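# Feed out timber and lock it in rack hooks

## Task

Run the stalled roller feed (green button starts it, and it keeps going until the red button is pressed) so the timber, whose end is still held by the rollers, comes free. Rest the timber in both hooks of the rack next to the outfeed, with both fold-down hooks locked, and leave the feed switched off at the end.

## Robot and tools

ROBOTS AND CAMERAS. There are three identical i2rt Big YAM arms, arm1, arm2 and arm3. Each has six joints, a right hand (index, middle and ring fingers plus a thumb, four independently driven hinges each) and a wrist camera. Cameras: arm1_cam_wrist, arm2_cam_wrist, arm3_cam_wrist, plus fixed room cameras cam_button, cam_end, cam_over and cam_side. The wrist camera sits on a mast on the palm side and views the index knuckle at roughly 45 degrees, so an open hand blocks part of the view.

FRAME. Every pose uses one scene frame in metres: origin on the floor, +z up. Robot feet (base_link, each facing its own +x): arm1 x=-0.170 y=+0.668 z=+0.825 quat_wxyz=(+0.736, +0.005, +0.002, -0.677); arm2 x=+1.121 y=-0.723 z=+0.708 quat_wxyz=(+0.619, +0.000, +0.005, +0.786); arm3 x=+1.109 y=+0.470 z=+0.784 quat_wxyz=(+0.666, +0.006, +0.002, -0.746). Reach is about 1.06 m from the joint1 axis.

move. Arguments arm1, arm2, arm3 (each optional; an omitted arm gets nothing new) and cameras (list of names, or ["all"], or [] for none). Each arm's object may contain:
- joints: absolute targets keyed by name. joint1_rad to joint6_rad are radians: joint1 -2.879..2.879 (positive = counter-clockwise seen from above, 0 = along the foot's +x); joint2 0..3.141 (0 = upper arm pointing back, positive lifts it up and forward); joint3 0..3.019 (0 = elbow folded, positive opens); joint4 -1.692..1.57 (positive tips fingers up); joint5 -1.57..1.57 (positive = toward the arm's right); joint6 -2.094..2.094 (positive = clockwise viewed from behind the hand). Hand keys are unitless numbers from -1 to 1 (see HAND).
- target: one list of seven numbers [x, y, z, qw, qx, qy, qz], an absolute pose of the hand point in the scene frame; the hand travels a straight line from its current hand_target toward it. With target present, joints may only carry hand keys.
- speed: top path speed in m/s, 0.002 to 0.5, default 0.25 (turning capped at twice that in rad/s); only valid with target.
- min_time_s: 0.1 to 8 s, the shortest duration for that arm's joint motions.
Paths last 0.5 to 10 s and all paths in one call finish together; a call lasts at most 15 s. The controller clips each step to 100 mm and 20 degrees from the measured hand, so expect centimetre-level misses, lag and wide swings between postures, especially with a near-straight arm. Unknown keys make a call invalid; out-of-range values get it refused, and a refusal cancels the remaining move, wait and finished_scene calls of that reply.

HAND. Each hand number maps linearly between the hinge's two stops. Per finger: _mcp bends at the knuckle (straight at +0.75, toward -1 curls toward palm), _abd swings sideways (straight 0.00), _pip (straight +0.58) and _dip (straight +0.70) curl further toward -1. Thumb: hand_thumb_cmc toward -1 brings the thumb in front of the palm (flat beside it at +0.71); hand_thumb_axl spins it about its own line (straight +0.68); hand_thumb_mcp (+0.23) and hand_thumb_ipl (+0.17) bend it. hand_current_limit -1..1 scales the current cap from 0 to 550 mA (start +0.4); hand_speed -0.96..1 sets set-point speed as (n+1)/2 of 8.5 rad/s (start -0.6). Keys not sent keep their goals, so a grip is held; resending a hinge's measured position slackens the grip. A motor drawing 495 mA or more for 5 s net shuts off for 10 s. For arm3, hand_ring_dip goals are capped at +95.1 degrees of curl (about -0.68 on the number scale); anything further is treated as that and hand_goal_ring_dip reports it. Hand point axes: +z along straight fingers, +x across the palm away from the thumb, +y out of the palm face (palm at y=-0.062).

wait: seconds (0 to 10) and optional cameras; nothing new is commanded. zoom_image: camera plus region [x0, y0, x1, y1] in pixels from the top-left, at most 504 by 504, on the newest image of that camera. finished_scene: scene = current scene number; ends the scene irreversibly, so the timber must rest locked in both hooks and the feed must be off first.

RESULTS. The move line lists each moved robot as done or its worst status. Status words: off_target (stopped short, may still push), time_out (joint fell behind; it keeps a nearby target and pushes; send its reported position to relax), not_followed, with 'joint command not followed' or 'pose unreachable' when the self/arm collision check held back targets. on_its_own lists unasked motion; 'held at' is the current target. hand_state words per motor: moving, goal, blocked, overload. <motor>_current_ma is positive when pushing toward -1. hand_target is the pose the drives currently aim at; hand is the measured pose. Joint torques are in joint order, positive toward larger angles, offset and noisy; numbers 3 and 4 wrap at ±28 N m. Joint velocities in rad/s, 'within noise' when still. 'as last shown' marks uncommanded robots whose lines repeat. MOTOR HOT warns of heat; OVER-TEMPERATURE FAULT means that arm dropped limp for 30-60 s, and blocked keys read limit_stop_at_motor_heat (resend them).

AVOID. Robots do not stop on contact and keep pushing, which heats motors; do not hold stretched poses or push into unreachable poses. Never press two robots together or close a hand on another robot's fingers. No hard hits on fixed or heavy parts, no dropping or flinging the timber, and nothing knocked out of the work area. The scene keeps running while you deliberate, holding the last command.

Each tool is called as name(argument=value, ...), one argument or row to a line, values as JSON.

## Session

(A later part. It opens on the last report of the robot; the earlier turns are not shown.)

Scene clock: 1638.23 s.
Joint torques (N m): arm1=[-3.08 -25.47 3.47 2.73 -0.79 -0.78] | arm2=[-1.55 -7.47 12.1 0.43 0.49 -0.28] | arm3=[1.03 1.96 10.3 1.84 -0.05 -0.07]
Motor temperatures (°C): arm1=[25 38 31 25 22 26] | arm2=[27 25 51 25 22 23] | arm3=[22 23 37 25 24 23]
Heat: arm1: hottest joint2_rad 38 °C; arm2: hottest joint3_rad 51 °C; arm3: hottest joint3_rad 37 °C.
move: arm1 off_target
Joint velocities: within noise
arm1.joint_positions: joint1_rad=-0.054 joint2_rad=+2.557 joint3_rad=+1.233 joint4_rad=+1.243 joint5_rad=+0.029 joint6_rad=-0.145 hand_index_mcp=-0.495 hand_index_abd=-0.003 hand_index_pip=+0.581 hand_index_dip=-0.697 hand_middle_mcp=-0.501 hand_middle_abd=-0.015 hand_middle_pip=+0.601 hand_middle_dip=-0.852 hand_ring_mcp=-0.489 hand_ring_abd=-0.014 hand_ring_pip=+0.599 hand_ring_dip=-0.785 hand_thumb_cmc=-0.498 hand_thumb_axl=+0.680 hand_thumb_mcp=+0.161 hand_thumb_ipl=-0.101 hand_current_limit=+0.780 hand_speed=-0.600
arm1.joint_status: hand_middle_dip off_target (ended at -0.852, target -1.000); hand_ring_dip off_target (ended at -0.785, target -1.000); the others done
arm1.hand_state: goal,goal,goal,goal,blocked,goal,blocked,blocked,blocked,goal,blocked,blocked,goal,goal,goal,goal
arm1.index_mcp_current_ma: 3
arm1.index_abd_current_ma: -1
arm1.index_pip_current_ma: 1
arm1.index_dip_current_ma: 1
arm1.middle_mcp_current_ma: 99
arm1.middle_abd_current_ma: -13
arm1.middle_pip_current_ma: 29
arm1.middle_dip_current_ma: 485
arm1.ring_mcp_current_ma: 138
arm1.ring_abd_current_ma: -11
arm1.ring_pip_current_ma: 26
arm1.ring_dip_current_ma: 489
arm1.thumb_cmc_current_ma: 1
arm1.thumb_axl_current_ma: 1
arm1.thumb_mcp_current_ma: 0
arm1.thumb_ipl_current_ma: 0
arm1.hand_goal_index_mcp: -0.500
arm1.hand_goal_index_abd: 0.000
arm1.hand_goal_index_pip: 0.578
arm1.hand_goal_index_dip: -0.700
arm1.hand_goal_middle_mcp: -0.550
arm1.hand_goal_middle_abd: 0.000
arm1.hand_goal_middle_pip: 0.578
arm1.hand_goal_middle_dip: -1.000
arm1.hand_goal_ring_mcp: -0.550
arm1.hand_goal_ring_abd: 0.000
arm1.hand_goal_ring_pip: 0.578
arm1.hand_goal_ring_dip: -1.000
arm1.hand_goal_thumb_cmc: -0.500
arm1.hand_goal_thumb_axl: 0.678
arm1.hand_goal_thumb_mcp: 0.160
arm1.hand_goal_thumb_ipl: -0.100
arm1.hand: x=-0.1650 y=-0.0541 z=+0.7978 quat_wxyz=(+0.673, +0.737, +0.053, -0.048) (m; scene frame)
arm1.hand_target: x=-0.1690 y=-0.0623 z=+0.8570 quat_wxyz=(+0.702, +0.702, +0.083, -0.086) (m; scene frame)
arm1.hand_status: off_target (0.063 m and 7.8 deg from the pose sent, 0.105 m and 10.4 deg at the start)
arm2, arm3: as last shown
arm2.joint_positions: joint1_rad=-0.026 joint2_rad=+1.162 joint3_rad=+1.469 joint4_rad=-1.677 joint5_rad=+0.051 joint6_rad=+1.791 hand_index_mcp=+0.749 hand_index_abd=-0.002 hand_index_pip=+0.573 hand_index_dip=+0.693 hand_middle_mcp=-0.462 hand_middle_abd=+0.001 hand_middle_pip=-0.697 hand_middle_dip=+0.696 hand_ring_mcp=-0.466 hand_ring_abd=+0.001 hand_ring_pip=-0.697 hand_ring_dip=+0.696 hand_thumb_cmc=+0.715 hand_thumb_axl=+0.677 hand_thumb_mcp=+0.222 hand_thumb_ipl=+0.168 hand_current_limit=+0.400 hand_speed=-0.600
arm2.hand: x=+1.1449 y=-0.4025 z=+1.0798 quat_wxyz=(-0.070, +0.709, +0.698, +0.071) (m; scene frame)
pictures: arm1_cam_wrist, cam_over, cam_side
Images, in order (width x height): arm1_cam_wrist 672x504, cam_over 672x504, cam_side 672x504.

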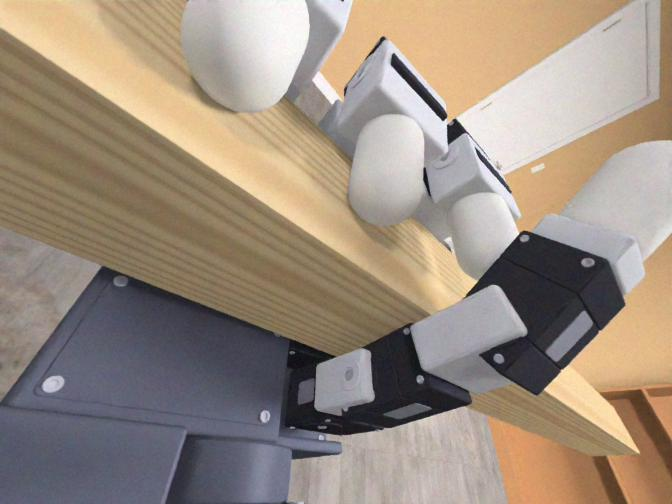

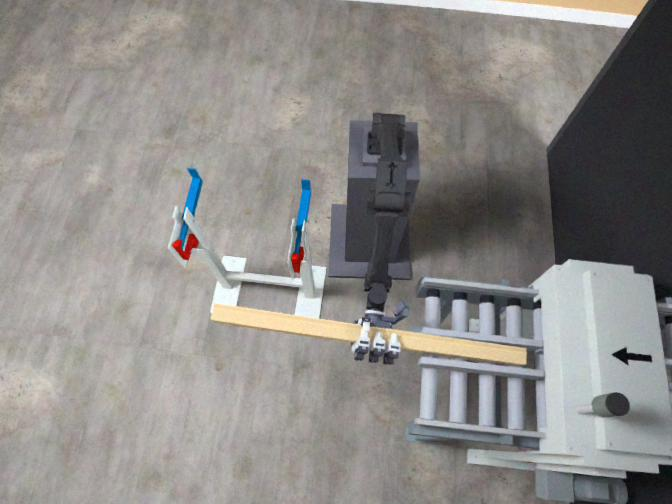

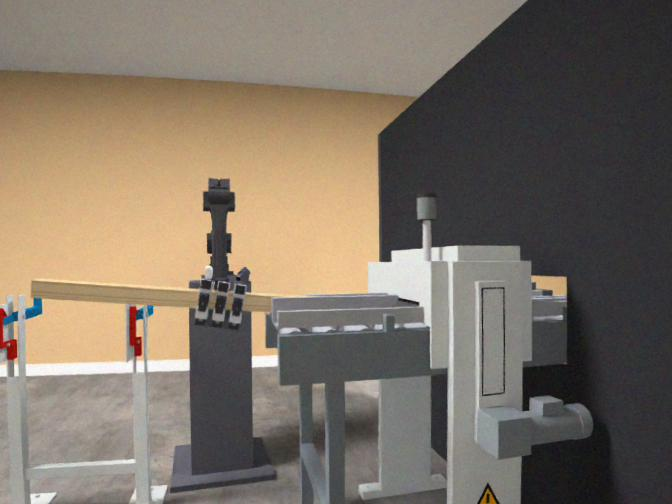

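move(
  arm1={"target": [-0.25, -0.05, 0.93, 0.7018, 0.7018, 0.0862, -0.0862], "speed": 0.06},
  cameras=["arm1_cam_wrist", "cam_over", "cam_side"],
)

zoom_image(
  camera="cam_side",
  region=[0, 200, 450, 400],
)

Scene clock: 1648.37 s.
Joint torques (N m): arm1=[-2.73 -26.23 4.36 2.78 -1.47 -0.07] | arm2=[-1.73 -7.94 12.36 0.38 0.51 -0.3] | arm3=[1.08 1.79 10.33 1.87 -0.05 -0.08]
Motor temperatures (°C): arm1=[25 39 31 25 23 26] | arm2=[27 25 52 25 22 23] | arm3=[22 23 37 25 24 23]
Heat: arm1: hottest joint2_rad 39 °C; arm2: hottest joint3_rad 52 °C; arm3: hottest joint3_rad 37 °C.
move: arm1 off_target
Joint velocities: within noise
arm1.joint_positions: joint1_rad=-0.209 joint2_rad=+2.385 joint3_rad=+1.135 joint4_rad=+1.152 joint5_rad=-0.105 joint6_rad=-0.228 hand_index_mcp=-0.495 hand_index_abd=-0.003 hand_index_pip=+0.581 hand_index_dip=-0.697 hand_middle_mcp=-0.498 hand_middle_abd=-0.023 hand_middle_pip=+0.601 hand_middle_dip=-0.920 hand_ring_mcp=-0.473 hand_ring_abd=-0.021 hand_ring_pip=+0.600 hand_ring_dip=-0.917 hand_thumb_cmc=-0.513 hand_thumb_axl=+0.682 hand_thumb_mcp=+0.175 hand_thumb_ipl=-0.101 hand_current_limit=+0.780 hand_speed=-0.600
arm1.joint_status: not commanded
arm1.hand_state: goal,goal,goal,goal,blocked,blocked,blocked,blocked,blocked,blocked,blocked,blocked,goal,goal,goal,goal
arm1.index_mcp_current_ma: 3
arm1.index_abd_current_ma: -1
arm1.index_pip_current_ma: 1
arm1.index_dip_current_ma: 1
arm1.middle_mcp_current_ma: 110
arm1.middle_abd_current_ma: -23
arm1.middle_pip_current_ma: 29
arm1.middle_dip_current_ma: 191
arm1.ring_mcp_current_ma: 199
arm1.ring_abd_current_ma: -22
arm1.ring_pip_current_ma: 27
arm1.ring_dip_current_ma: 205
arm1.thumb_cmc_current_ma: -13
arm1.thumb_axl_current_ma: 3
arm1.thumb_mcp_current_ma: 23
arm1.thumb_ipl_current_ma: 0
arm1.hand_goal_index_mcp: -0.500
arm1.hand_goal_index_abd: 0.000
arm1.hand_goal_index_pip: 0.578
arm1.hand_goal_index_dip: -0.700
arm1.hand_goal_middle_mcp: -0.550
arm1.hand_goal_middle_abd: 0.000
arm1.hand_goal_middle_pip: 0.578
arm1.hand_goal_middle_dip: -1.000
arm1.hand_goal_ring_mcp: -0.550
arm1.hand_goal_ring_abd: 0.000
arm1.hand_goal_ring_pip: 0.578
arm1.hand_goal_ring_dip: -1.000
arm1.hand_goal_thumb_cmc: -0.500
arm1.hand_goal_thumb_axl: 0.678
arm1.hand_goal_thumb_mcp: 0.160
arm1.hand_goal_thumb_ipl: -0.100
arm1.on_its_own: hand_middle_dip moved -0.068 toward your old target -1.000; hand_ring_dip moved -0.132 toward your old target -1.000
arm1.hand: x=-0.2461 y=-0.0474 z=+0.8599 quat_wxyz=(+0.664, +0.740, +0.072, -0.078) (m; scene frame)
arm1.hand_target: x=-0.2500 y=-0.0511 z=+0.9278 quat_wxyz=(+0.702, +0.702, +0.085, -0.087) (m; scene frame)
arm1.hand_status: off_target (0.070 m and 6.5 deg from the pose sent, 0.157 m and 7.8 deg at the start)
arm2, arm3: as last shown
pictures: arm1_cam_wrist, cam_over, cam_side
Images, in order (width x height): arm1_cam_wrist 672x504, cam_over 672x504, cam_side 672x504.

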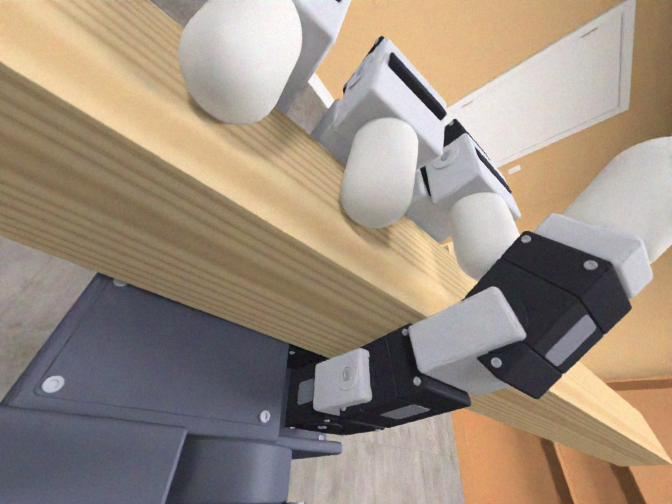

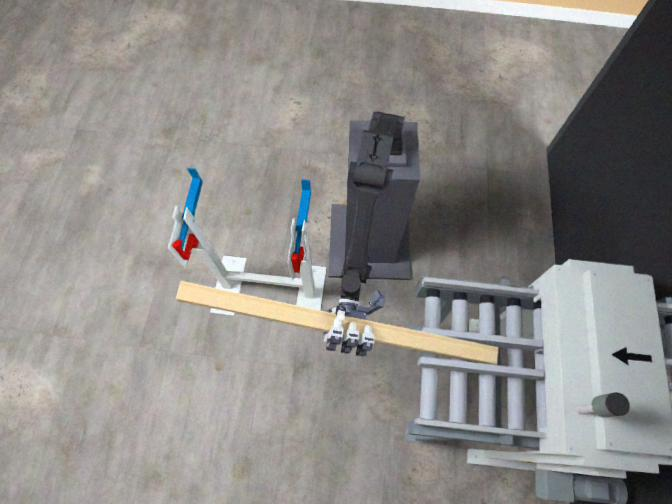

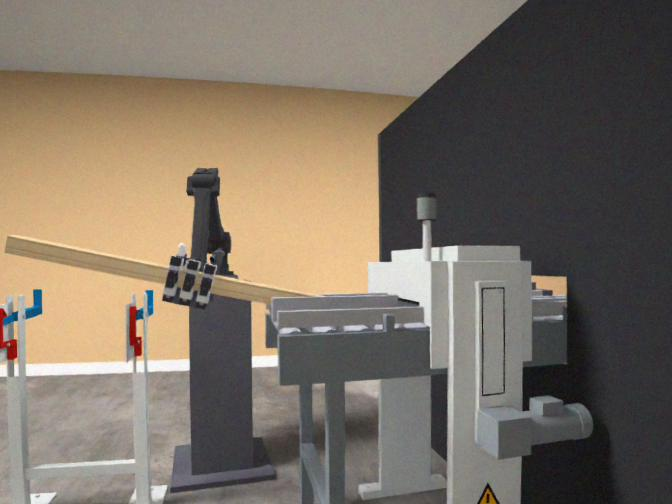

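Scaled by 1.120 from the camera's 672x504 image, which has a finer 960x720 frame.

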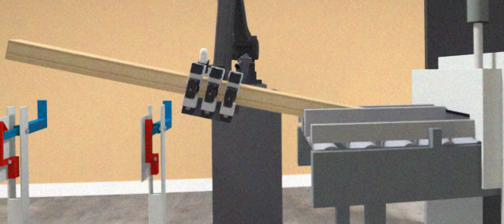

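move(
  cameras=["cam_side", "cam_over", "cam_end", "arm1_cam_wrist"],
)

Scene clock: 1669.57 s.
Joint torques (N m): arm1=[-2.02 -26.34 4.63 2.86 -1.52 -0.08] | arm2=[-1.44 -7.47 12.16 0.39 0.56 -0.3] | arm3=[1.03 2.02 10.3 1.89 -0.05 -0.07]
Motor temperatures (°C): arm1=[25 37 31 25 24 25] | arm2=[27 25 52 25 22 23] | arm3=[22 23 37 25 24 23]
Heat: arm1: hottest joint2_rad 37 °C; arm2: hottest joint3_rad 52 °C; arm3: hottest joint3_rad 37 °C.
Joint velocities: within noise
arm1.joint_positions: joint1_rad=-0.209 joint2_rad=+2.385 joint3_rad=+1.135 joint4_rad=+1.152 joint5_rad=-0.105 joint6_rad=-0.228 hand_index_mcp=-0.495 hand_index_abd=-0.003 hand_index_pip=+0.581 hand_index_dip=-0.697 hand_middle_mcp=-0.498 hand_middle_abd=-0.023 hand_middle_pip=+0.601 hand_middle_dip=-0.920 hand_ring_mcp=-0.473 hand_ring_abd=-0.021 hand_ring_pip=+0.600 hand_ring_dip=-0.917 hand_thumb_cmc=-0.513 hand_thumb_axl=+0.682 hand_thumb_mcp=+0.175 hand_thumb_ipl=-0.101 hand_current_limit=+0.780 hand_speed=-0.600
arm1.joint_status: not commanded
arm1.hand_state: goal,goal,goal,goal,blocked,blocked,blocked,blocked,blocked,blocked,blocked,blocked,goal,goal,goal,goal
arm1.index_mcp_current_ma: 3
arm1.index_abd_current_ma: -1
arm1.index_pip_current_ma: 1
arm1.index_dip_current_ma: 1
arm1.middle_mcp_current_ma: 110
arm1.middle_abd_current_ma: -23
arm1.middle_pip_current_ma: 29
arm1.middle_dip_current_ma: 191
arm1.ring_mcp_current_ma: 199
arm1.ring_abd_current_ma: -22
arm1.ring_pip_current_ma: 27
arm1.ring_dip_current_ma: 205
arm1.thumb_cmc_current_ma: -13
arm1.thumb_axl_current_ma: 3
arm1.thumb_mcp_current_ma: 23
arm1.thumb_ipl_current_ma: 0
arm1.hand_goal_index_mcp: -0.500
arm1.hand_goal_index_abd: 0.000
arm1.hand_goal_index_pip: 0.578
arm1.hand_goal_index_dip: -0.700
arm1.hand_goal_middle_mcp: -0.550
arm1.hand_goal_middle_abd: 0.000
arm1.hand_goal_middle_pip: 0.578
arm1.hand_goal_middle_dip: -1.000
arm1.hand_goal_ring_mcp: -0.550
arm1.hand_goal_ring_abd: 0.000
arm1.hand_goal_ring_pip: 0.578
arm1.hand_goal_ring_dip: -1.000
arm1.hand_goal_thumb_cmc: -0.500
arm1.hand_goal_thumb_axl: 0.678
arm1.hand_goal_thumb_mcp: 0.160
arm1.hand_goal_thumb_ipl: -0.100
arm1.hand: x=-0.2461 y=-0.0474 z=+0.8599 quat_wxyz=(+0.664, +0.740, +0.072, -0.078) (m; scene frame)
arm1.hand_target: x=-0.2500 y=-0.0511 z=+0.9278 quat_wxyz=(+0.702, +0.702, +0.085, -0.087) (m; scene frame)
arm1.hand_status: off_target (0.070 m and 6.5 deg from the pose sent, 0.157 m and 7.8 deg at the start)
arm2.joint_positions: joint1_rad=-0.026 joint2_rad=+1.162 joint3_rad=+1.469 joint4_rad=-1.677 joint5_rad=+0.051 joint6_rad=+1.791 hand_index_mcp=+0.749 hand_index_abd=-0.002 hand_index_pip=+0.573 hand_index_dip=+0.693 hand_middle_mcp=-0.462 hand_middle_abd=+0.001 hand_middle_pip=-0.697 hand_middle_dip=+0.696 hand_ring_mcp=-0.466 hand_ring_abd=+0.001 hand_ring_pip=-0.697 hand_ring_dip=+0.696 hand_thumb_cmc=+0.715 hand_thumb_axl=+0.677 hand_thumb_mcp=+0.222 hand_thumb_ipl=+0.168 hand_current_limit=+0.400 hand_speed=-0.600
arm2.joint_status: not commanded
arm2.hand_state: goal,goal,goal,goal,goal,goal,goal,goal,goal,goal,goal,goal,goal,goal,goal,goal
arm2.index_mcp_current_ma: -11
arm2.index_abd_current_ma: -4
arm2.index_pip_current_ma: -6
arm2.index_dip_current_ma: -5
arm2.middle_mcp_current_ma: 54
arm2.middle_abd_current_ma: 1
arm2.middle_pip_current_ma: 5
arm2.middle_dip_current_ma: 0
arm2.ring_mcp_current_ma: 40
arm2.ring_abd_current_ma: 1
arm2.ring_pip_current_ma: 6
arm2.ring_dip_current_ma: 0
arm2.thumb_cmc_current_ma: 1
arm2.thumb_axl_current_ma: -1
arm2.thumb_mcp_current_ma: -11
arm2.thumb_ipl_current_ma: -1
arm2.hand_goal_index_mcp: 0.754
arm2.hand_goal_index_abd: 0.000
arm2.hand_goal_index_pip: 0.576
arm2.hand_goal_index_dip: 0.696
arm2.hand_goal_middle_mcp: -0.480
arm2.hand_goal_middle_abd: 0.000
arm2.hand_goal_middle_pip: -0.700
arm2.hand_goal_middle_dip: 0.696
arm2.hand_goal_ring_mcp: -0.480
arm2.hand_goal_ring_abd: 0.000
arm2.hand_goal_ring_pip: -0.700
arm2.hand_goal_ring_dip: 0.696
arm2.hand_goal_thumb_cmc: 0.714
arm2.hand_goal_thumb_axl: 0.678
arm2.hand_goal_thumb_mcp: 0.226
arm2.hand_goal_thumb_ipl: 0.168
arm2.hand: x=+1.1449 y=-0.4025 z=+1.0798 quat_wxyz=(-0.070, +0.709, +0.698, +0.071) (m; scene frame)
arm2.hand_target: x=+1.1487 y=-0.3994 z=+1.0991 quat_wxyz=(-0.084, +0.705, +0.699, +0.085) (m; scene frame)
arm2.hand_status: not commanded
arm3.joint_positions: joint1_rad=-0.134 joint2_rad=+0.629 joint3_rad=+1.370 joint4_rad=-1.370 joint5_rad=-0.062 joint6_rad=+1.107 hand_index_mcp=+0.754 hand_index_abd=+0.000 hand_index_pip=+0.577 hand_index_dip=+0.696 hand_middle_mcp=+0.754 hand_middle_abd=+0.000 hand_middle_pip=+0.577 hand_middle_dip=+0.696 hand_ring_mcp=+0.754 hand_ring_abd=+0.000 hand_ring_pip=+0.577 hand_ring_dip=+0.696 hand_thumb_cmc=+0.714 hand_thumb_axl=+0.677 hand_thumb_mcp=+0.226 hand_thumb_ipl=+0.168 hand_current_limit=+0.400 hand_speed=-0.600
arm3.joint_status: not commanded
arm3.hand_state: goal,goal,goal,goal,goal,goal,goal,goal,goal,goal,goal,goal,goal,goal,goal,goal
arm3.index_mcp_current_ma: 0
arm3.index_abd_current_ma: 0
arm3.index_pip_current_ma: 0
arm3.index_dip_current_ma: 0
arm3.middle_mcp_current_ma: 0
arm3.middle_abd_current_ma: 0
arm3.middle_pip_current_ma: 0
arm3.middle_dip_current_ma: 0
arm3.ring_mcp_current_ma: 0
arm3.ring_abd_current_ma: 0
arm3.ring_pip_current_ma: 0
arm3.ring_dip_current_ma: 0
arm3.thumb_cmc_current_ma: 0
arm3.thumb_axl_current_ma: 0
arm3.thumb_mcp_current_ma: 0
arm3.thumb_ipl_current_ma: 0
arm3.hand_goal_index_mcp: 0.754
arm3.hand_goal_index_abd: 0.000
arm3.hand_goal_index_pip: 0.576
arm3.hand_goal_index_dip: 0.696
arm3.hand_goal_middle_mcp: 0.754
arm3.hand_goal_middle_abd: 0.000
arm3.hand_goal_middle_pip: 0.576
arm3.hand_goal_middle_dip: 0.696
arm3.hand_goal_ring_mcp: 0.754
arm3.hand_goal_ring_abd: 0.000
arm3.hand_goal_ring_pip: 0.576
arm3.hand_goal_ring_dip: 0.696
arm3.hand_goal_thumb_cmc: 0.714
arm3.hand_goal_thumb_axl: 0.678
arm3.hand_goal_thumb_mcp: 0.226
arm3.hand_goal_thumb_ipl: 0.168
arm3.hand: x=+0.9699 y=+0.2382 z=+1.3123 quat_wxyz=(+0.395, +0.705, -0.549, +0.214) (m; scene frame)
arm3.hand_target: x=+0.9704 y=+0.2405 z=+1.3241 quat_wxyz=(+0.406, +0.700, -0.545, +0.218) (m; scene frame)
arm3.hand_status: not commanded
pictures: arm1_cam_wrist, cam_end, cam_over, cam_side
Images, in order (width x height): arm1_cam_wrist 672x504, cam_end 672x504, cam_over 672x504, cam_side 672x504.

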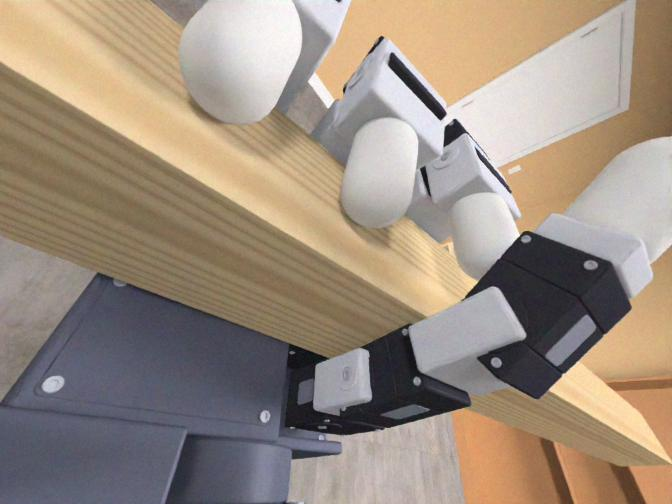

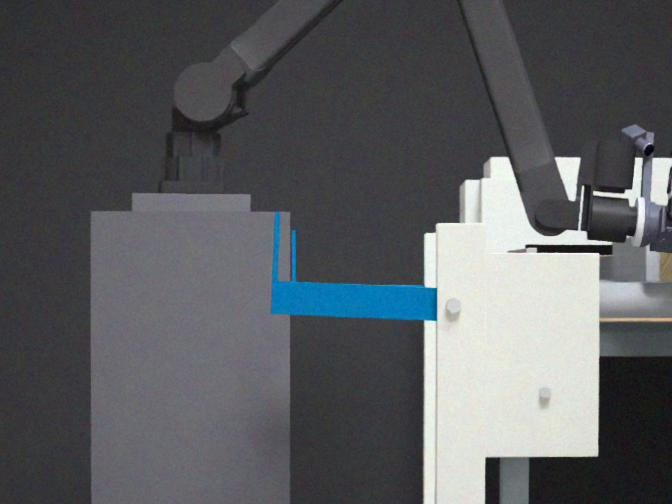

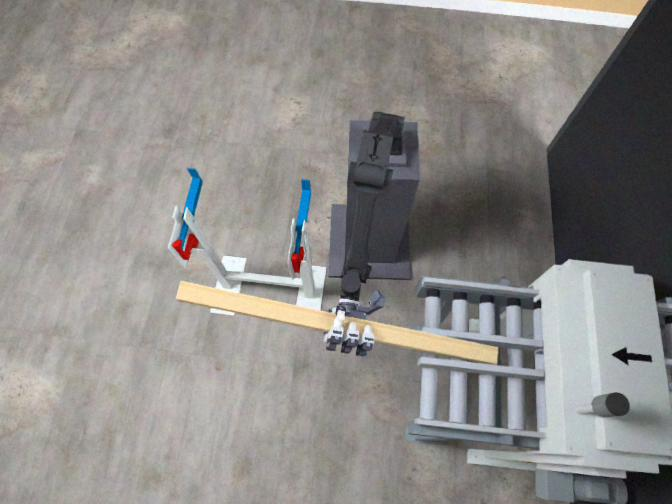

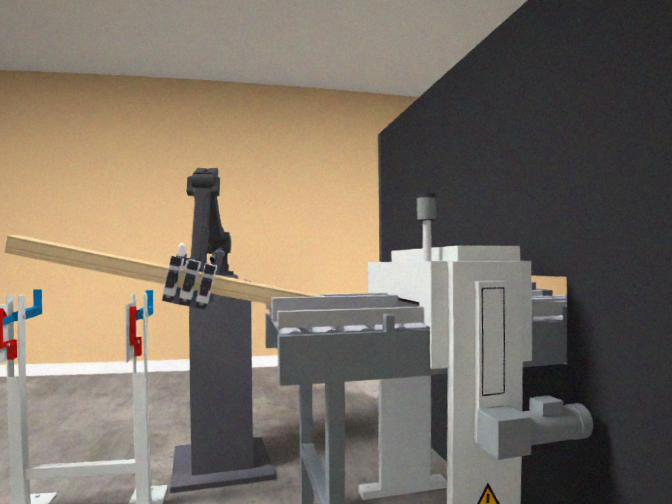

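move(
  arm1={"target": [-0.25, -0.04, 1.0, 0.7402, 0.6665, 0.0648, -0.0583], "speed": 0.05},
  cameras=["cam_side", "cam_over"],
)

Scene clock: 1681.80 s.
Joint torques (N m): arm1=[-1.14 -26.05 5.65 3.82 -0.63 0.28] | arm2=[-0.85 -7.47 12.22 0.34 0.55 -0.32] | arm3=[0.97 1.79 10.3 1.89 -0.05 -0.07]
Motor temperatures (°C): arm1=[25 37 31 25 24 25] | arm2=[27 25 52 25 22 23] | arm3=[22 23 37 25 24 23]
Heat: arm1: hottest joint2_rad 37 °C; arm2: hottest joint3_rad 52 °C; arm3: hottest joint3_rad 37 °C.
move: arm1 off_target
Joint velocities: within noise
arm1.joint_positions: joint1_rad=-0.227 joint2_rad=+2.280 joint3_rad=+1.089 joint4_rad=+1.152 joint5_rad=-0.145 joint6_rad=-0.185 hand_index_mcp=-0.495 hand_index_abd=-0.003 hand_index_pip=+0.581 hand_index_dip=-0.697 hand_middle_mcp=-0.498 hand_middle_abd=-0.023 hand_middle_pip=+0.600 hand_middle_dip=-0.953 hand_ring_mcp=-0.470 hand_ring_abd=-0.020 hand_ring_pip=+0.590 hand_ring_dip=-0.971 hand_thumb_cmc=-0.522 hand_thumb_axl=+0.686 hand_thumb_mcp=+0.184 hand_thumb_ipl=-0.101 hand_current_limit=+0.780 hand_speed=-0.600
arm1.joint_status: not commanded
arm1.hand_state: goal,goal,goal,goal,blocked,blocked,blocked,blocked,blocked,blocked,goal,blocked,blocked,goal,blocked,goal
arm1.index_mcp_current_ma: 3
arm1.index_abd_current_ma: -1
arm1.index_pip_current_ma: 1
arm1.index_dip_current_ma: 1
arm1.middle_mcp_current_ma: 110
arm1.middle_abd_current_ma: -23
arm1.middle_pip_current_ma: 27
arm1.middle_dip_current_ma: 86
arm1.ring_mcp_current_ma: 211
arm1.ring_abd_current_ma: -20
arm1.ring_pip_current_ma: 11
arm1.ring_dip_current_ma: 41
arm1.thumb_cmc_current_ma: -29
arm1.thumb_axl_current_ma: 7
arm1.thumb_mcp_current_ma: 46
arm1.thumb_ipl_current_ma: 0
arm1.hand_goal_index_mcp: -0.500
arm1.hand_goal_index_abd: 0.000
arm1.hand_goal_index_pip: 0.578
arm1.hand_goal_index_dip: -0.700
arm1.hand_goal_middle_mcp: -0.550
arm1.hand_goal_middle_abd: 0.000
arm1.hand_goal_middle_pip: 0.578
arm1.hand_goal_middle_dip: -1.000
arm1.hand_goal_ring_mcp: -0.550
arm1.hand_goal_ring_abd: 0.000
arm1.hand_goal_ring_pip: 0.578
arm1.hand_goal_ring_dip: -1.000
arm1.hand_goal_thumb_cmc: -0.500
arm1.hand_goal_thumb_axl: 0.678
arm1.hand_goal_thumb_mcp: 0.160
arm1.hand_goal_thumb_ipl: -0.100
arm1.on_its_own: hand_middle_dip moved -0.033 toward your old target -1.000; hand_ring_dip moved -0.055 toward your old target -1.000
arm1.hand: x=-0.2553 y=-0.0399 z=+0.9155 quat_wxyz=(+0.688, +0.721, +0.064, -0.060) (m; scene frame)
arm1.hand_target: x=-0.2558 y=-0.0394 z=+0.9962 quat_wxyz=(+0.740, +0.667, +0.065, -0.063) (m; scene frame)
arm1.hand_status: off_target (0.085 m and 8.7 deg from the pose sent, 0.140 m and 12.4 deg at the start)
arm2, arm3: as last shown
pictures: cam_over, cam_side
Images, in order (width x height): cam_over 672x504, cam_side 672x504.

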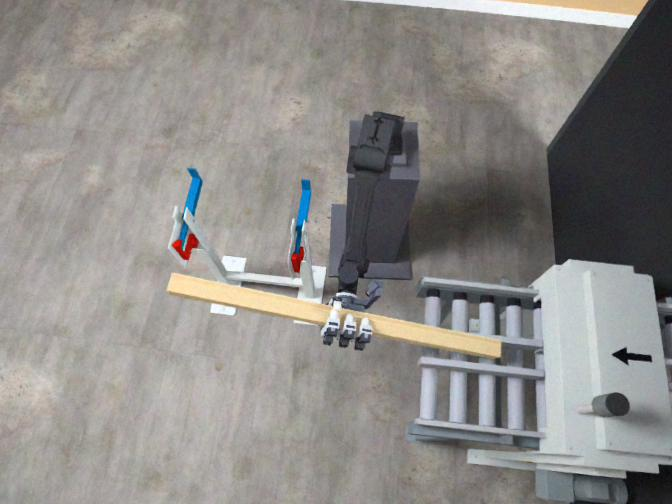

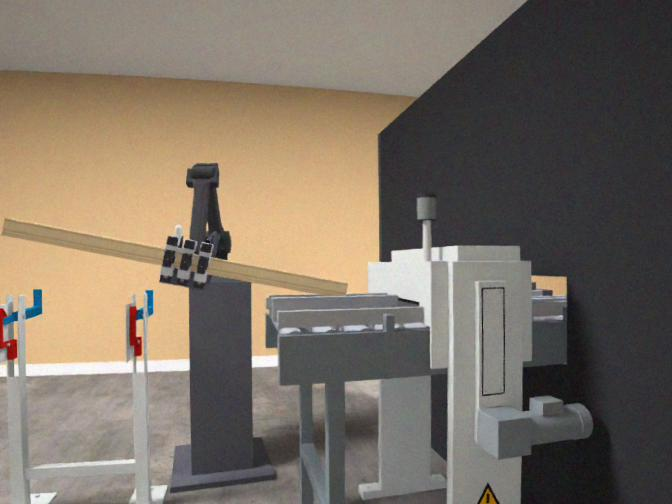

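move(
  arm1={"target": [-0.38, -0.02, 1.035, 0.7371, 0.6723, 0.0675, 0.0091], "speed": 0.06},
  cameras=["cam_side", "cam_over"],
)

Scene clock: 1706.00 s.
Joint torques (N m): arm1=[-2.32 -25.47 8.27 2.56 -0.25 0.07] | arm2=[-0.91 -7.77 12.04 0.38 0.55 -0.31] | arm3=[1.03 1.73 10.3 1.89 -0.05 -0.07]
Motor temperatures (°C): arm1=[25 36 31 25 23 24] | arm2=[27 24 53 25 22 23] | arm3=[22 23 37 25 24 23]
Heat: arm1: hottest joint2_rad 36 °C; arm2: hottest joint3_rad 53 °C; arm3: hottest joint3_rad 37 °C.
move: arm1 off_target
Joint velocities: within noise
arm1.joint_positions: joint1_rad=-0.459 joint2_rad=+2.203 joint3_rad=+1.073 joint4_rad=+1.080 joint5_rad=-0.490 joint6_rad=-0.027 hand_index_mcp=-0.496 hand_index_abd=-0.003 hand_index_pip=+0.581 hand_index_dip=-0.697 hand_middle_mcp=-0.502 hand_middle_abd=-0.013 hand_middle_pip=+0.602 hand_middle_dip=-0.953 hand_ring_mcp=-0.494 hand_ring_abd=-0.012 hand_ring_pip=+0.606 hand_ring_dip=-0.967 hand_thumb_cmc=-0.502 hand_thumb_axl=+0.680 hand_thumb_mcp=+0.161 hand_thumb_ipl=-0.101 hand_current_limit=+0.780 hand_speed=-0.600
arm1.joint_status: not commanded
arm1.hand_state: goal,goal,goal,goal,blocked,goal,blocked,blocked,blocked,goal,blocked,blocked,goal,goal,goal,goal
arm1.index_mcp_current_ma: 3
arm1.index_abd_current_ma: -1
arm1.index_pip_current_ma: 1
arm1.index_dip_current_ma: 1
arm1.middle_mcp_current_ma: 99
arm1.middle_abd_current_ma: -11
arm1.middle_pip_current_ma: 31
arm1.middle_dip_current_ma: 86
arm1.ring_mcp_current_ma: 122
arm1.ring_abd_current_ma: -9
arm1.ring_pip_current_ma: 39
arm1.ring_dip_current_ma: 50
arm1.thumb_cmc_current_ma: -1
arm1.thumb_axl_current_ma: 1
arm1.thumb_mcp_current_ma: 0
arm1.thumb_ipl_current_ma: 0
arm1.hand_goal_index_mcp: -0.500
arm1.hand_goal_index_abd: 0.000
arm1.hand_goal_index_pip: 0.578
arm1.hand_goal_index_dip: -0.700
arm1.hand_goal_middle_mcp: -0.550
arm1.hand_goal_middle_abd: 0.000
arm1.hand_goal_middle_pip: 0.578
arm1.hand_goal_middle_dip: -1.000
arm1.hand_goal_ring_mcp: -0.550
arm1.hand_goal_ring_abd: 0.000
arm1.hand_goal_ring_pip: 0.578
arm1.hand_goal_ring_dip: -1.000
arm1.hand_goal_thumb_cmc: -0.500
arm1.hand_goal_thumb_axl: 0.678
arm1.hand_goal_thumb_mcp: 0.160
arm1.hand_goal_thumb_ipl: -0.100
arm1.on_its_own: hand_ring_mcp moved -0.025 toward your old target -0.550
arm1.hand: x=-0.3706 y=-0.0117 z=+0.9425 quat_wxyz=(+0.687, +0.724, +0.041, +0.040) (m; scene frame)
arm1.hand_target: x=-0.3770 y=-0.0162 z=+1.0326 quat_wxyz=(+0.738, +0.672, +0.064, +0.014) (m; scene frame)
arm1.hand_status: off_target (0.093 m and 9.5 deg from the pose sent, 0.174 m and 11.3 deg at the start)
arm2, arm3: as last shown
pictures: cam_over, cam_side
Images, in order (width x height): cam_over 672x504, cam_side 672x504.

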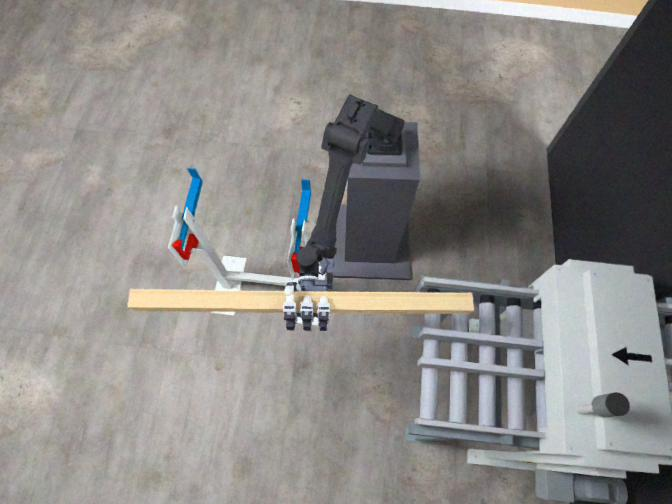

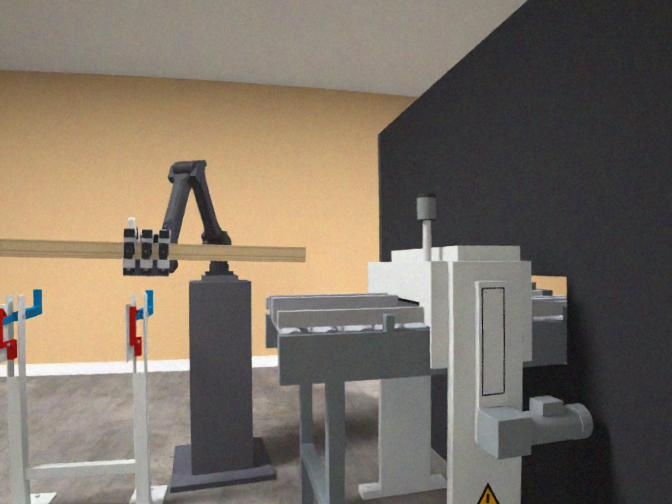

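move(
  arm1={"target": [-0.49, 0.16, 1.02, 0.7371, 0.6723, 0.0675, 0.0091], "speed": 0.06},
  cameras=["cam_side", "cam_over"],
)

Scene clock: 1747.03 s.
Joint torques (N m): arm1=[-2.43 -21.83 4.78 4.48 -0.24 0.02] | arm2=[-1.2 -7.65 12.15 0.47 0.58 -0.27] | arm3=[1.08 1.85 10.35 1.88 -0.05 -0.07]
Motor temperatures (°C): arm1=[25 39 32 25 23 24] | arm2=[27 24 53 25 22 23] | arm3=[22 23 37 25 24 23]
Heat: arm1: hottest joint2_rad 39 °C; arm2: hottest joint3_rad 53 °C; arm3: hottest joint3_rad 37 °C.
move: arm1 off_target
Joint velocities: within noise
arm1.joint_positions: joint1_rad=-0.827 joint2_rad=+2.122 joint3_rad=+0.832 joint4_rad=+1.267 joint5_rad=-0.855 joint6_rad=+0.032 hand_index_mcp=-0.496 hand_index_abd=-0.003 hand_index_pip=+0.581 hand_index_dip=-0.697 hand_middle_mcp=-0.502 hand_middle_abd=-0.013 hand_middle_pip=+0.602 hand_middle_dip=-0.953 hand_ring_mcp=-0.495 hand_ring_abd=-0.012 hand_ring_pip=+0.606 hand_ring_dip=-0.967 hand_thumb_cmc=-0.502 hand_thumb_axl=+0.680 hand_thumb_mcp=+0.161 hand_thumb_ipl=-0.101 hand_current_limit=+0.780 hand_speed=-0.600
arm1.joint_status: not commanded
arm1.hand_state: goal,goal,goal,goal,blocked,goal,blocked,blocked,blocked,goal,blocked,blocked,goal,goal,goal,goal
arm1.index_mcp_current_ma: 3
arm1.index_abd_current_ma: -1
arm1.index_pip_current_ma: 1
arm1.index_dip_current_ma: 1
arm1.middle_mcp_current_ma: 97
arm1.middle_abd_current_ma: -11
arm1.middle_pip_current_ma: 31
arm1.middle_dip_current_ma: 86
arm1.ring_mcp_current_ma: 120
arm1.ring_abd_current_ma: -9
arm1.ring_pip_current_ma: 40
arm1.ring_dip_current_ma: 50
arm1.thumb_cmc_current_ma: -1
arm1.thumb_axl_current_ma: 1
arm1.thumb_mcp_current_ma: 0
arm1.thumb_ipl_current_ma: 0
arm1.hand_goal_index_mcp: -0.500
arm1.hand_goal_index_abd: 0.000
arm1.hand_goal_index_pip: 0.578
arm1.hand_goal_index_dip: -0.700
arm1.hand_goal_middle_mcp: -0.550
arm1.hand_goal_middle_abd: 0.000
arm1.hand_goal_middle_pip: 0.578
arm1.hand_goal_middle_dip: -1.000
arm1.hand_goal_ring_mcp: -0.550
arm1.hand_goal_ring_abd: 0.000
arm1.hand_goal_ring_pip: 0.578
arm1.hand_goal_ring_dip: -1.000
arm1.hand_goal_thumb_cmc: -0.500
arm1.hand_goal_thumb_axl: 0.678
arm1.hand_goal_thumb_mcp: 0.160
arm1.hand_goal_thumb_ipl: -0.100
arm1.hand: x=-0.4888 y=+0.1531 z=+0.9498 quat_wxyz=(+0.697, +0.715, +0.021, +0.057) (m; scene frame)
arm1.hand_target: x=-0.4880 y=+0.1597 z=+1.0177 quat_wxyz=(+0.738, +0.671, +0.065, +0.012) (m; scene frame)
arm1.hand_status: off_target (0.071 m and 10.2 deg from the pose sent, 0.223 m and 9.5 deg at the start)
arm2, arm3: as last shown
pictures: cam_over, cam_side
Images, in order (width x height): cam_over 672x504, cam_side 672x504.

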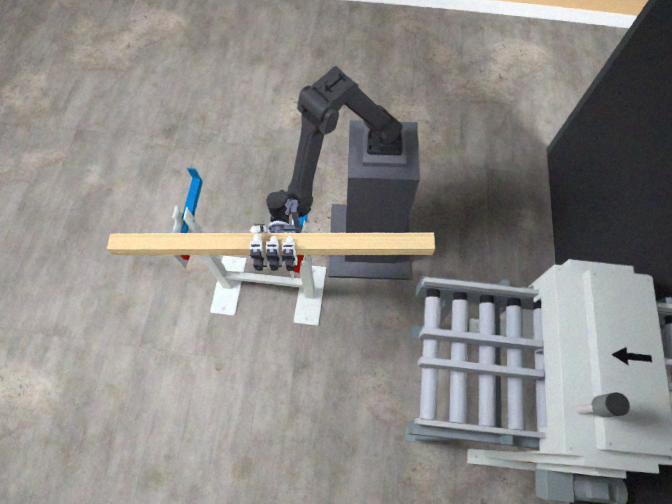

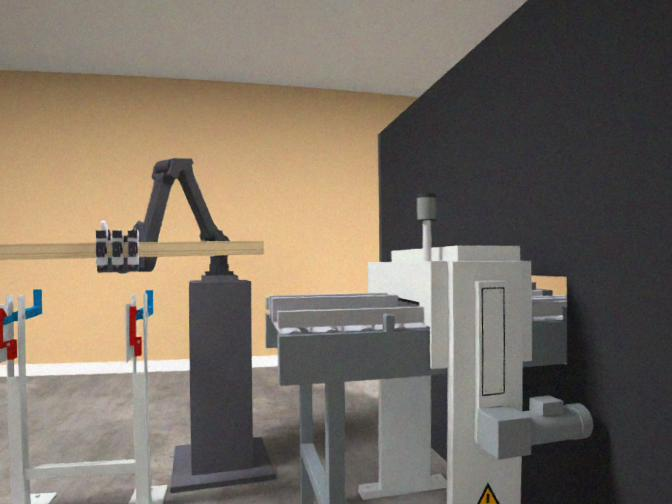

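move(
  arm1={"target": [-0.555, 0.27, 0.995, 0.7248, 0.6831, 0.0868, -0.0224], "speed": 0.06},
  cameras=["cam_side", "cam_over", "cam_end"],
)

Scene clock: 1755.10 s.
Joint torques (N m): arm1=[-2.2 -18.26 4.29 3.84 -0.13 -0.2] | arm2=[-2.02 -7.77 12.15 0.38 0.54 -0.29] | arm3=[0.91 1.9 10.28 1.88 -0.05 -0.07]
Motor temperatures (°C): arm1=[25 40 32 25 23 24] | arm2=[27 24 53 25 22 23] | arm3=[22 23 37 25 24 23]
Heat: arm1: hottest joint2_rad 40 °C; arm2: hottest joint3_rad 53 °C; arm3: hottest joint3_rad 37 °C.
move: arm1 off_target
Joint velocities: within noise
arm1.joint_positions: joint1_rad=-1.114 joint2_rad=+2.122 joint3_rad=+0.797 joint4_rad=+1.352 joint5_rad=-1.137 joint6_rad=+0.003 hand_index_mcp=-0.496 hand_index_abd=-0.003 hand_index_pip=+0.581 hand_index_dip=-0.697 hand_middle_mcp=-0.502 hand_middle_abd=-0.013 hand_middle_pip=+0.602 hand_middle_dip=-0.953 hand_ring_mcp=-0.495 hand_ring_abd=-0.012 hand_ring_pip=+0.607 hand_ring_dip=-0.967 hand_thumb_cmc=-0.502 hand_thumb_axl=+0.680 hand_thumb_mcp=+0.161 hand_thumb_ipl=-0.101 hand_current_limit=+0.780 hand_speed=-0.600
arm1.joint_status: not commanded
arm1.hand_state: goal,goal,goal,goal,blocked,goal,blocked,blocked,blocked,goal,blocked,blocked,goal,goal,goal,goal
arm1.index_mcp_current_ma: 2
arm1.index_abd_current_ma: -1
arm1.index_pip_current_ma: 1
arm1.index_dip_current_ma: 1
arm1.middle_mcp_current_ma: 96
arm1.middle_abd_current_ma: -10
arm1.middle_pip_current_ma: 32
arm1.middle_dip_current_ma: 86
arm1.ring_mcp_current_ma: 118
arm1.ring_abd_current_ma: -9
arm1.ring_pip_current_ma: 41
arm1.ring_dip_current_ma: 51
arm1.thumb_cmc_current_ma: -1
arm1.thumb_axl_current_ma: 1
arm1.thumb_mcp_current_ma: 0
arm1.thumb_ipl_current_ma: 0
arm1.hand_goal_index_mcp: -0.500
arm1.hand_goal_index_abd: 0.000
arm1.hand_goal_index_pip: 0.578
arm1.hand_goal_index_dip: -0.700
arm1.hand_goal_middle_mcp: -0.550
arm1.hand_goal_middle_abd: 0.000
arm1.hand_goal_middle_pip: 0.578
arm1.hand_goal_middle_dip: -1.000
arm1.hand_goal_ring_mcp: -0.550
arm1.hand_goal_ring_abd: 0.000
arm1.hand_goal_ring_pip: 0.578
arm1.hand_goal_ring_dip: -1.000
arm1.hand_goal_thumb_cmc: -0.500
arm1.hand_goal_thumb_axl: 0.678
arm1.hand_goal_thumb_mcp: 0.160
arm1.hand_goal_thumb_ipl: -0.100
arm1.hand: x=-0.5553 y=+0.2642 z=+0.9568 quat_wxyz=(+0.707, +0.705, +0.044, +0.031) (m; scene frame)
arm1.hand_target: x=-0.5527 y=+0.2692 z=+0.9946 quat_wxyz=(+0.726, +0.682, +0.090, -0.019) (m; scene frame)
arm1.hand_status: off_target (0.039 m and 8.5 deg from the pose sent, 0.142 m and 12.8 deg at the start)
arm2, arm3: as last shown
pictures: cam_end, cam_over, cam_side
Images, in order (width x height): cam_end 672x504, cam_over 672x504, cam_side 672x504.

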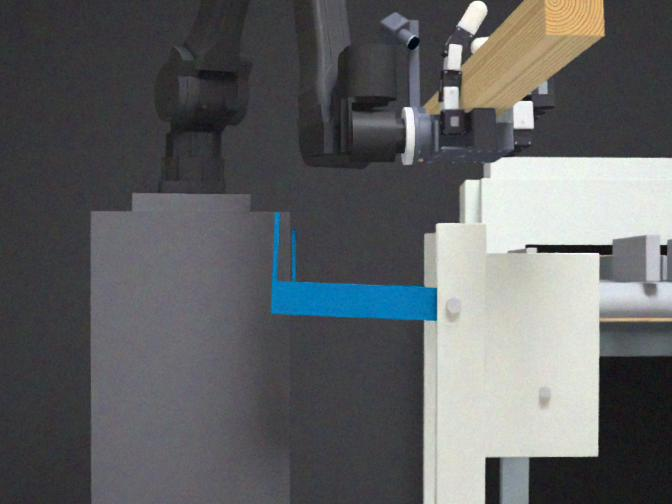

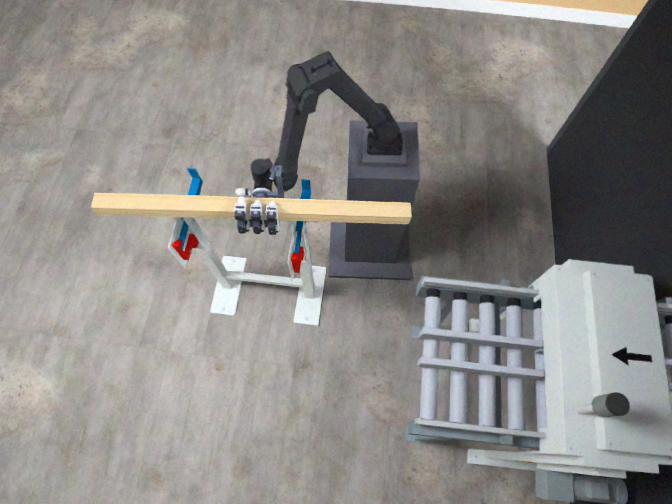

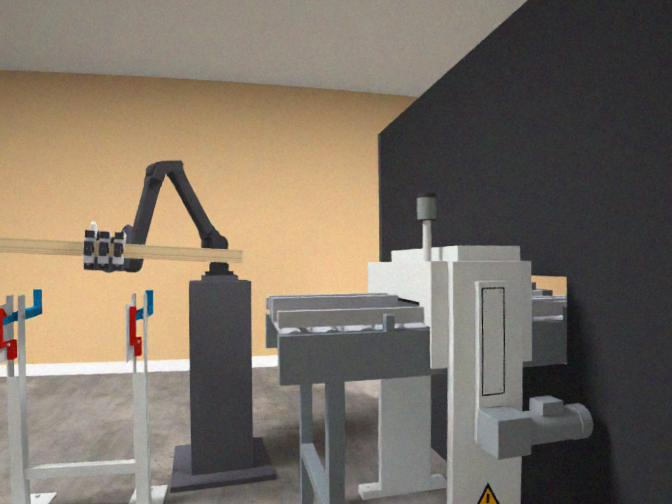

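move(
  arm1={"target": [-0.615, 0.365, 0.955, 0.7189, 0.6930, 0.0498, -0.0238], "speed": 0.06},
  cameras=["cam_side", "cam_over", "cam_end"],
)

Scene clock: 1790.00 s.
Joint torques (N m): arm1=[-2.32 -15.85 6.06 3.67 -0.17 0.05] | arm2=[-1.67 -7.71 12.01 0.32 0.56 -0.3] | arm3=[0.97 1.49 10.29 1.92 -0.06 -0.08]
Motor temperatures (°C): arm1=[25 38 32 26 23 24] | arm2=[27 24 54 25 22 23] | arm3=[22 23 37 25 24 23]
Heat: arm1: hottest joint2_rad 38 °C; arm2: hottest joint3_rad 54 °C; arm3: hottest joint3_rad 37 °C.
move: arm1 off_target
Joint velocities: within noise
arm1.joint_positions: joint1_rad=-1.346 joint2_rad=+2.204 joint3_rad=+0.797 joint4_rad=+1.447 joint5_rad=-1.309 joint6_rad=+0.049 hand_index_mcp=-0.496 hand_index_abd=-0.003 hand_index_pip=+0.581 hand_index_dip=-0.697 hand_middle_mcp=-0.502 hand_middle_abd=-0.013 hand_middle_pip=+0.602 hand_middle_dip=-0.953 hand_ring_mcp=-0.496 hand_ring_abd=-0.012 hand_ring_pip=+0.607 hand_ring_dip=-0.967 hand_thumb_cmc=-0.502 hand_thumb_axl=+0.680 hand_thumb_mcp=+0.161 hand_thumb_ipl=-0.101 hand_current_limit=+0.780 hand_speed=-0.600
arm1.joint_status: not commanded
arm1.hand_state: goal,goal,goal,goal,blocked,goal,blocked,blocked,blocked,goal,blocked,blocked,goal,goal,goal,goal
arm1.index_mcp_current_ma: 2
arm1.index_abd_current_ma: -1
arm1.index_pip_current_ma: 1
arm1.index_dip_current_ma: 1
arm1.middle_mcp_current_ma: 96
arm1.middle_abd_current_ma: -10
arm1.middle_pip_current_ma: 32
arm1.middle_dip_current_ma: 86
arm1.ring_mcp_current_ma: 118
arm1.ring_abd_current_ma: -9
arm1.ring_pip_current_ma: 41
arm1.ring_dip_current_ma: 51
arm1.thumb_cmc_current_ma: -1
arm1.thumb_axl_current_ma: 1
arm1.thumb_mcp_current_ma: 0
arm1.thumb_ipl_current_ma: 0
arm1.hand_goal_index_mcp: -0.500
arm1.hand_goal_index_abd: 0.000
arm1.hand_goal_index_pip: 0.578
arm1.hand_goal_index_dip: -0.700
arm1.hand_goal_middle_mcp: -0.550
arm1.hand_goal_middle_abd: 0.000
arm1.hand_goal_middle_pip: 0.578
arm1.hand_goal_middle_dip: -1.000
arm1.hand_goal_ring_mcp: -0.550
arm1.hand_goal_ring_abd: 0.000
arm1.hand_goal_ring_pip: 0.578
arm1.hand_goal_ring_dip: -1.000
arm1.hand_goal_thumb_cmc: -0.500
arm1.hand_goal_thumb_axl: 0.678
arm1.hand_goal_thumb_mcp: 0.160
arm1.hand_goal_thumb_ipl: -0.100
arm1.hand: x=-0.6029 y=+0.3610 z=+0.9289 quat_wxyz=(+0.707, +0.707, +0.011, +0.021) (m; scene frame)
arm1.hand_target: x=-0.6117 y=+0.3625 z=+0.9551 quat_wxyz=(+0.718, +0.694, +0.051, -0.021) (m; scene frame)
arm1.hand_status: off_target (0.029 m and 7.1 deg from the pose sent, 0.117 m and 6.6 deg at the start)
arm2, arm3: as last shown
pictures: cam_end, cam_over, cam_side
Images, in order (width x height): cam_end 672x504, cam_over 672x504, cam_side 672x504.

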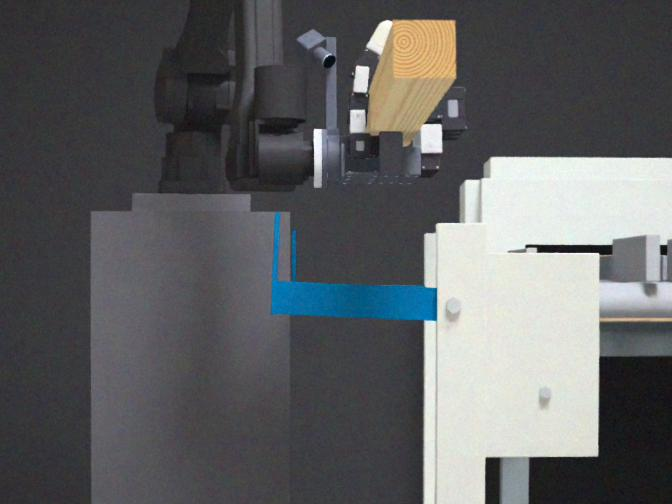

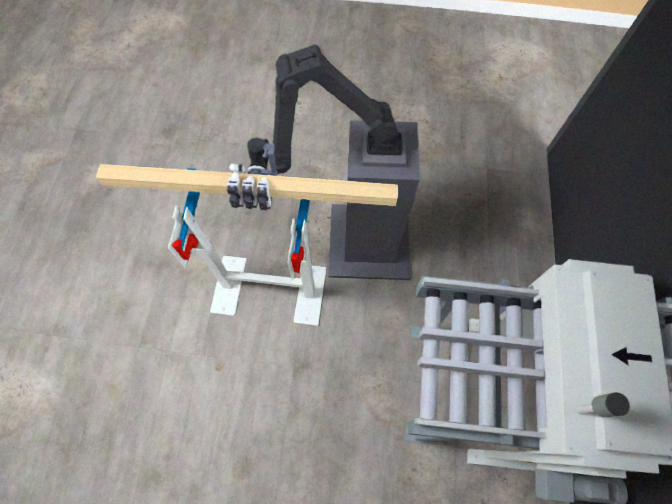

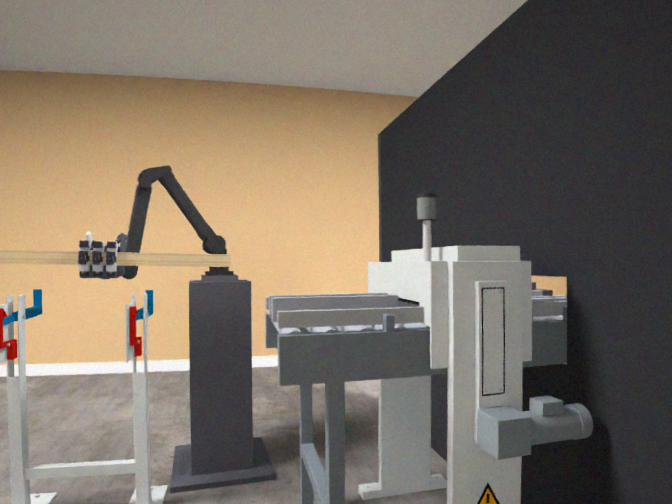

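move(
  arm1={"target": [-0.62, 0.385, 0.88, 0.7189, 0.6942, 0.0251, -0.0242], "speed": 0.05},
  cameras=["cam_side", "cam_over", "cam_end"],
)

Scene clock: 1803.23 s.
Joint torques (N m): arm1=[-2.2 -16.91 4.21 3.79 -0.26 -0.28] | arm2=[-1.55 -8.53 12.14 0.23 0.56 -0.36] | arm3=[1.03 1.96 10.32 1.89 -0.04 -0.07]
Motor temperatures (°C): arm1=[25 37 32 25 22 24] | arm2=[27 24 54 25 22 23] | arm3=[22 23 37 25 24 23]
Heat: arm1: hottest joint2_rad 37 °C; arm2: hottest joint3_rad 54 °C; arm3: hottest joint3_rad 37 °C.
move: arm1 off_target
Joint velocities: within noise
arm1.joint_positions: joint1_rad=-1.392 joint2_rad=+2.392 joint3_rad=+0.848 joint4_rad=+1.488 joint5_rad=-1.310 joint6_rad=+0.021 hand_index_mcp=-0.496 hand_index_abd=-0.003 hand_index_pip=+0.581 hand_index_dip=-0.697 hand_middle_mcp=-0.502 hand_middle_abd=-0.013 hand_middle_pip=+0.602 hand_middle_dip=-0.953 hand_ring_mcp=-0.496 hand_ring_abd=-0.012 hand_ring_pip=+0.607 hand_ring_dip=-0.967 hand_thumb_cmc=-0.501 hand_thumb_axl=+0.680 hand_thumb_mcp=+0.161 hand_thumb_ipl=-0.101 hand_current_limit=+0.780 hand_speed=-0.600
arm1.joint_status: not commanded
arm1.hand_state: goal,goal,goal,goal,blocked,goal,blocked,blocked,blocked,goal,blocked,blocked,goal,goal,goal,goal
arm1.index_mcp_current_ma: 2
arm1.index_abd_current_ma: -1
arm1.index_pip_current_ma: 1
arm1.index_dip_current_ma: 1
arm1.middle_mcp_current_ma: 96
arm1.middle_abd_current_ma: -10
arm1.middle_pip_current_ma: 32
arm1.middle_dip_current_ma: 86
arm1.ring_mcp_current_ma: 118
arm1.ring_abd_current_ma: -9
arm1.ring_pip_current_ma: 41
arm1.ring_dip_current_ma: 51
arm1.thumb_cmc_current_ma: 0
arm1.thumb_axl_current_ma: 1
arm1.thumb_mcp_current_ma: 0
arm1.thumb_ipl_current_ma: 0
arm1.hand_goal_index_mcp: -0.500
arm1.hand_goal_index_abd: 0.000
arm1.hand_goal_index_pip: 0.578
arm1.hand_goal_index_dip: -0.700
arm1.hand_goal_middle_mcp: -0.550
arm1.hand_goal_middle_abd: 0.000
arm1.hand_goal_middle_pip: 0.578
arm1.hand_goal_middle_dip: -1.000
arm1.hand_goal_ring_mcp: -0.550
arm1.hand_goal_ring_abd: 0.000
arm1.hand_goal_ring_pip: 0.578
arm1.hand_goal_ring_dip: -1.000
arm1.hand_goal_thumb_cmc: -0.500
arm1.hand_goal_thumb_axl: 0.678
arm1.hand_goal_thumb_mcp: 0.160
arm1.hand_goal_thumb_ipl: -0.100
arm1.hand: x=-0.6140 y=+0.3817 z=+0.8545 quat_wxyz=(+0.698, +0.715, -0.027, +0.028) (m; scene frame)
arm1.hand_target: x=-0.6203 y=+0.3850 z=+0.8790 quat_wxyz=(+0.709, +0.705, +0.022, -0.026) (m; scene frame)
arm1.hand_status: off_target (0.026 m and 9.1 deg from the pose sent, 0.057 m and 5.8 deg at the start; a joint's target at an end of its range on 40 of 64 steps)
arm2, arm3: as last shown
pictures: cam_end, cam_over, cam_side
Images, in order (width x height): cam_end 672x504, cam_over 672x504, cam_side 672x504.

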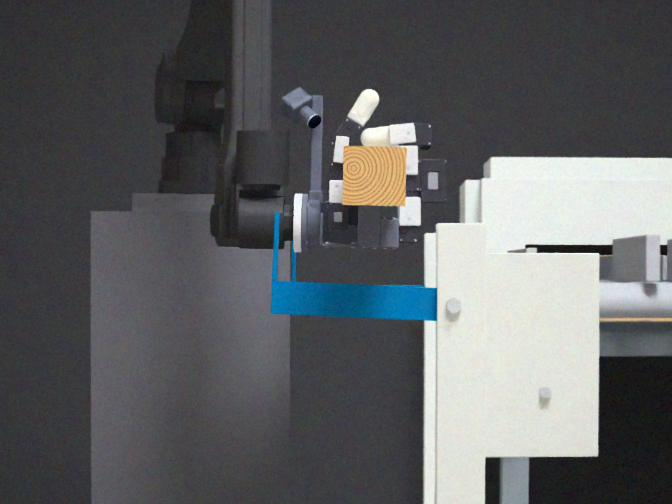

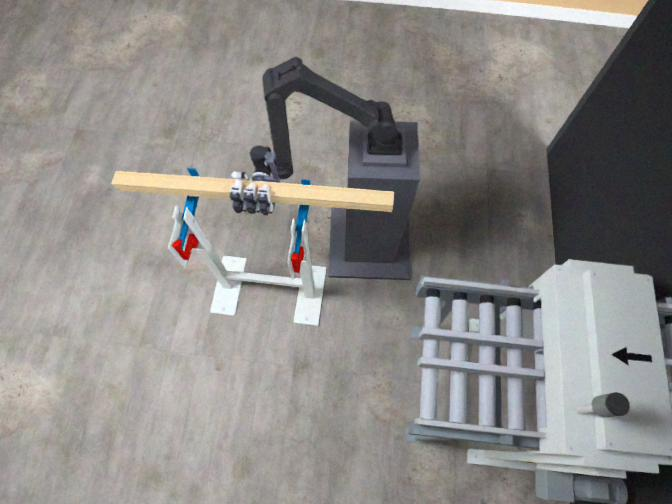

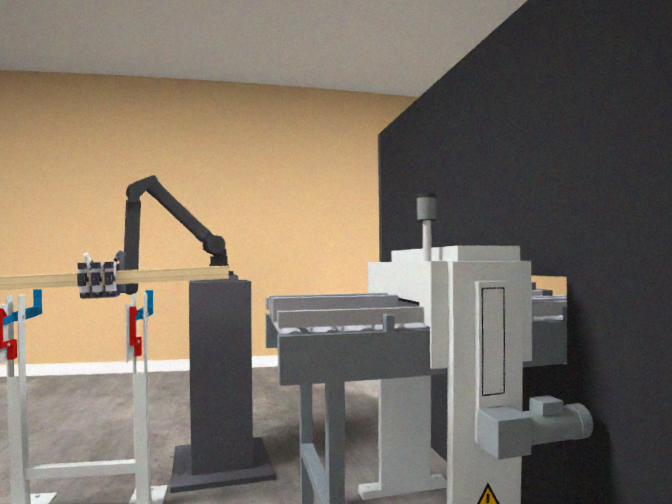

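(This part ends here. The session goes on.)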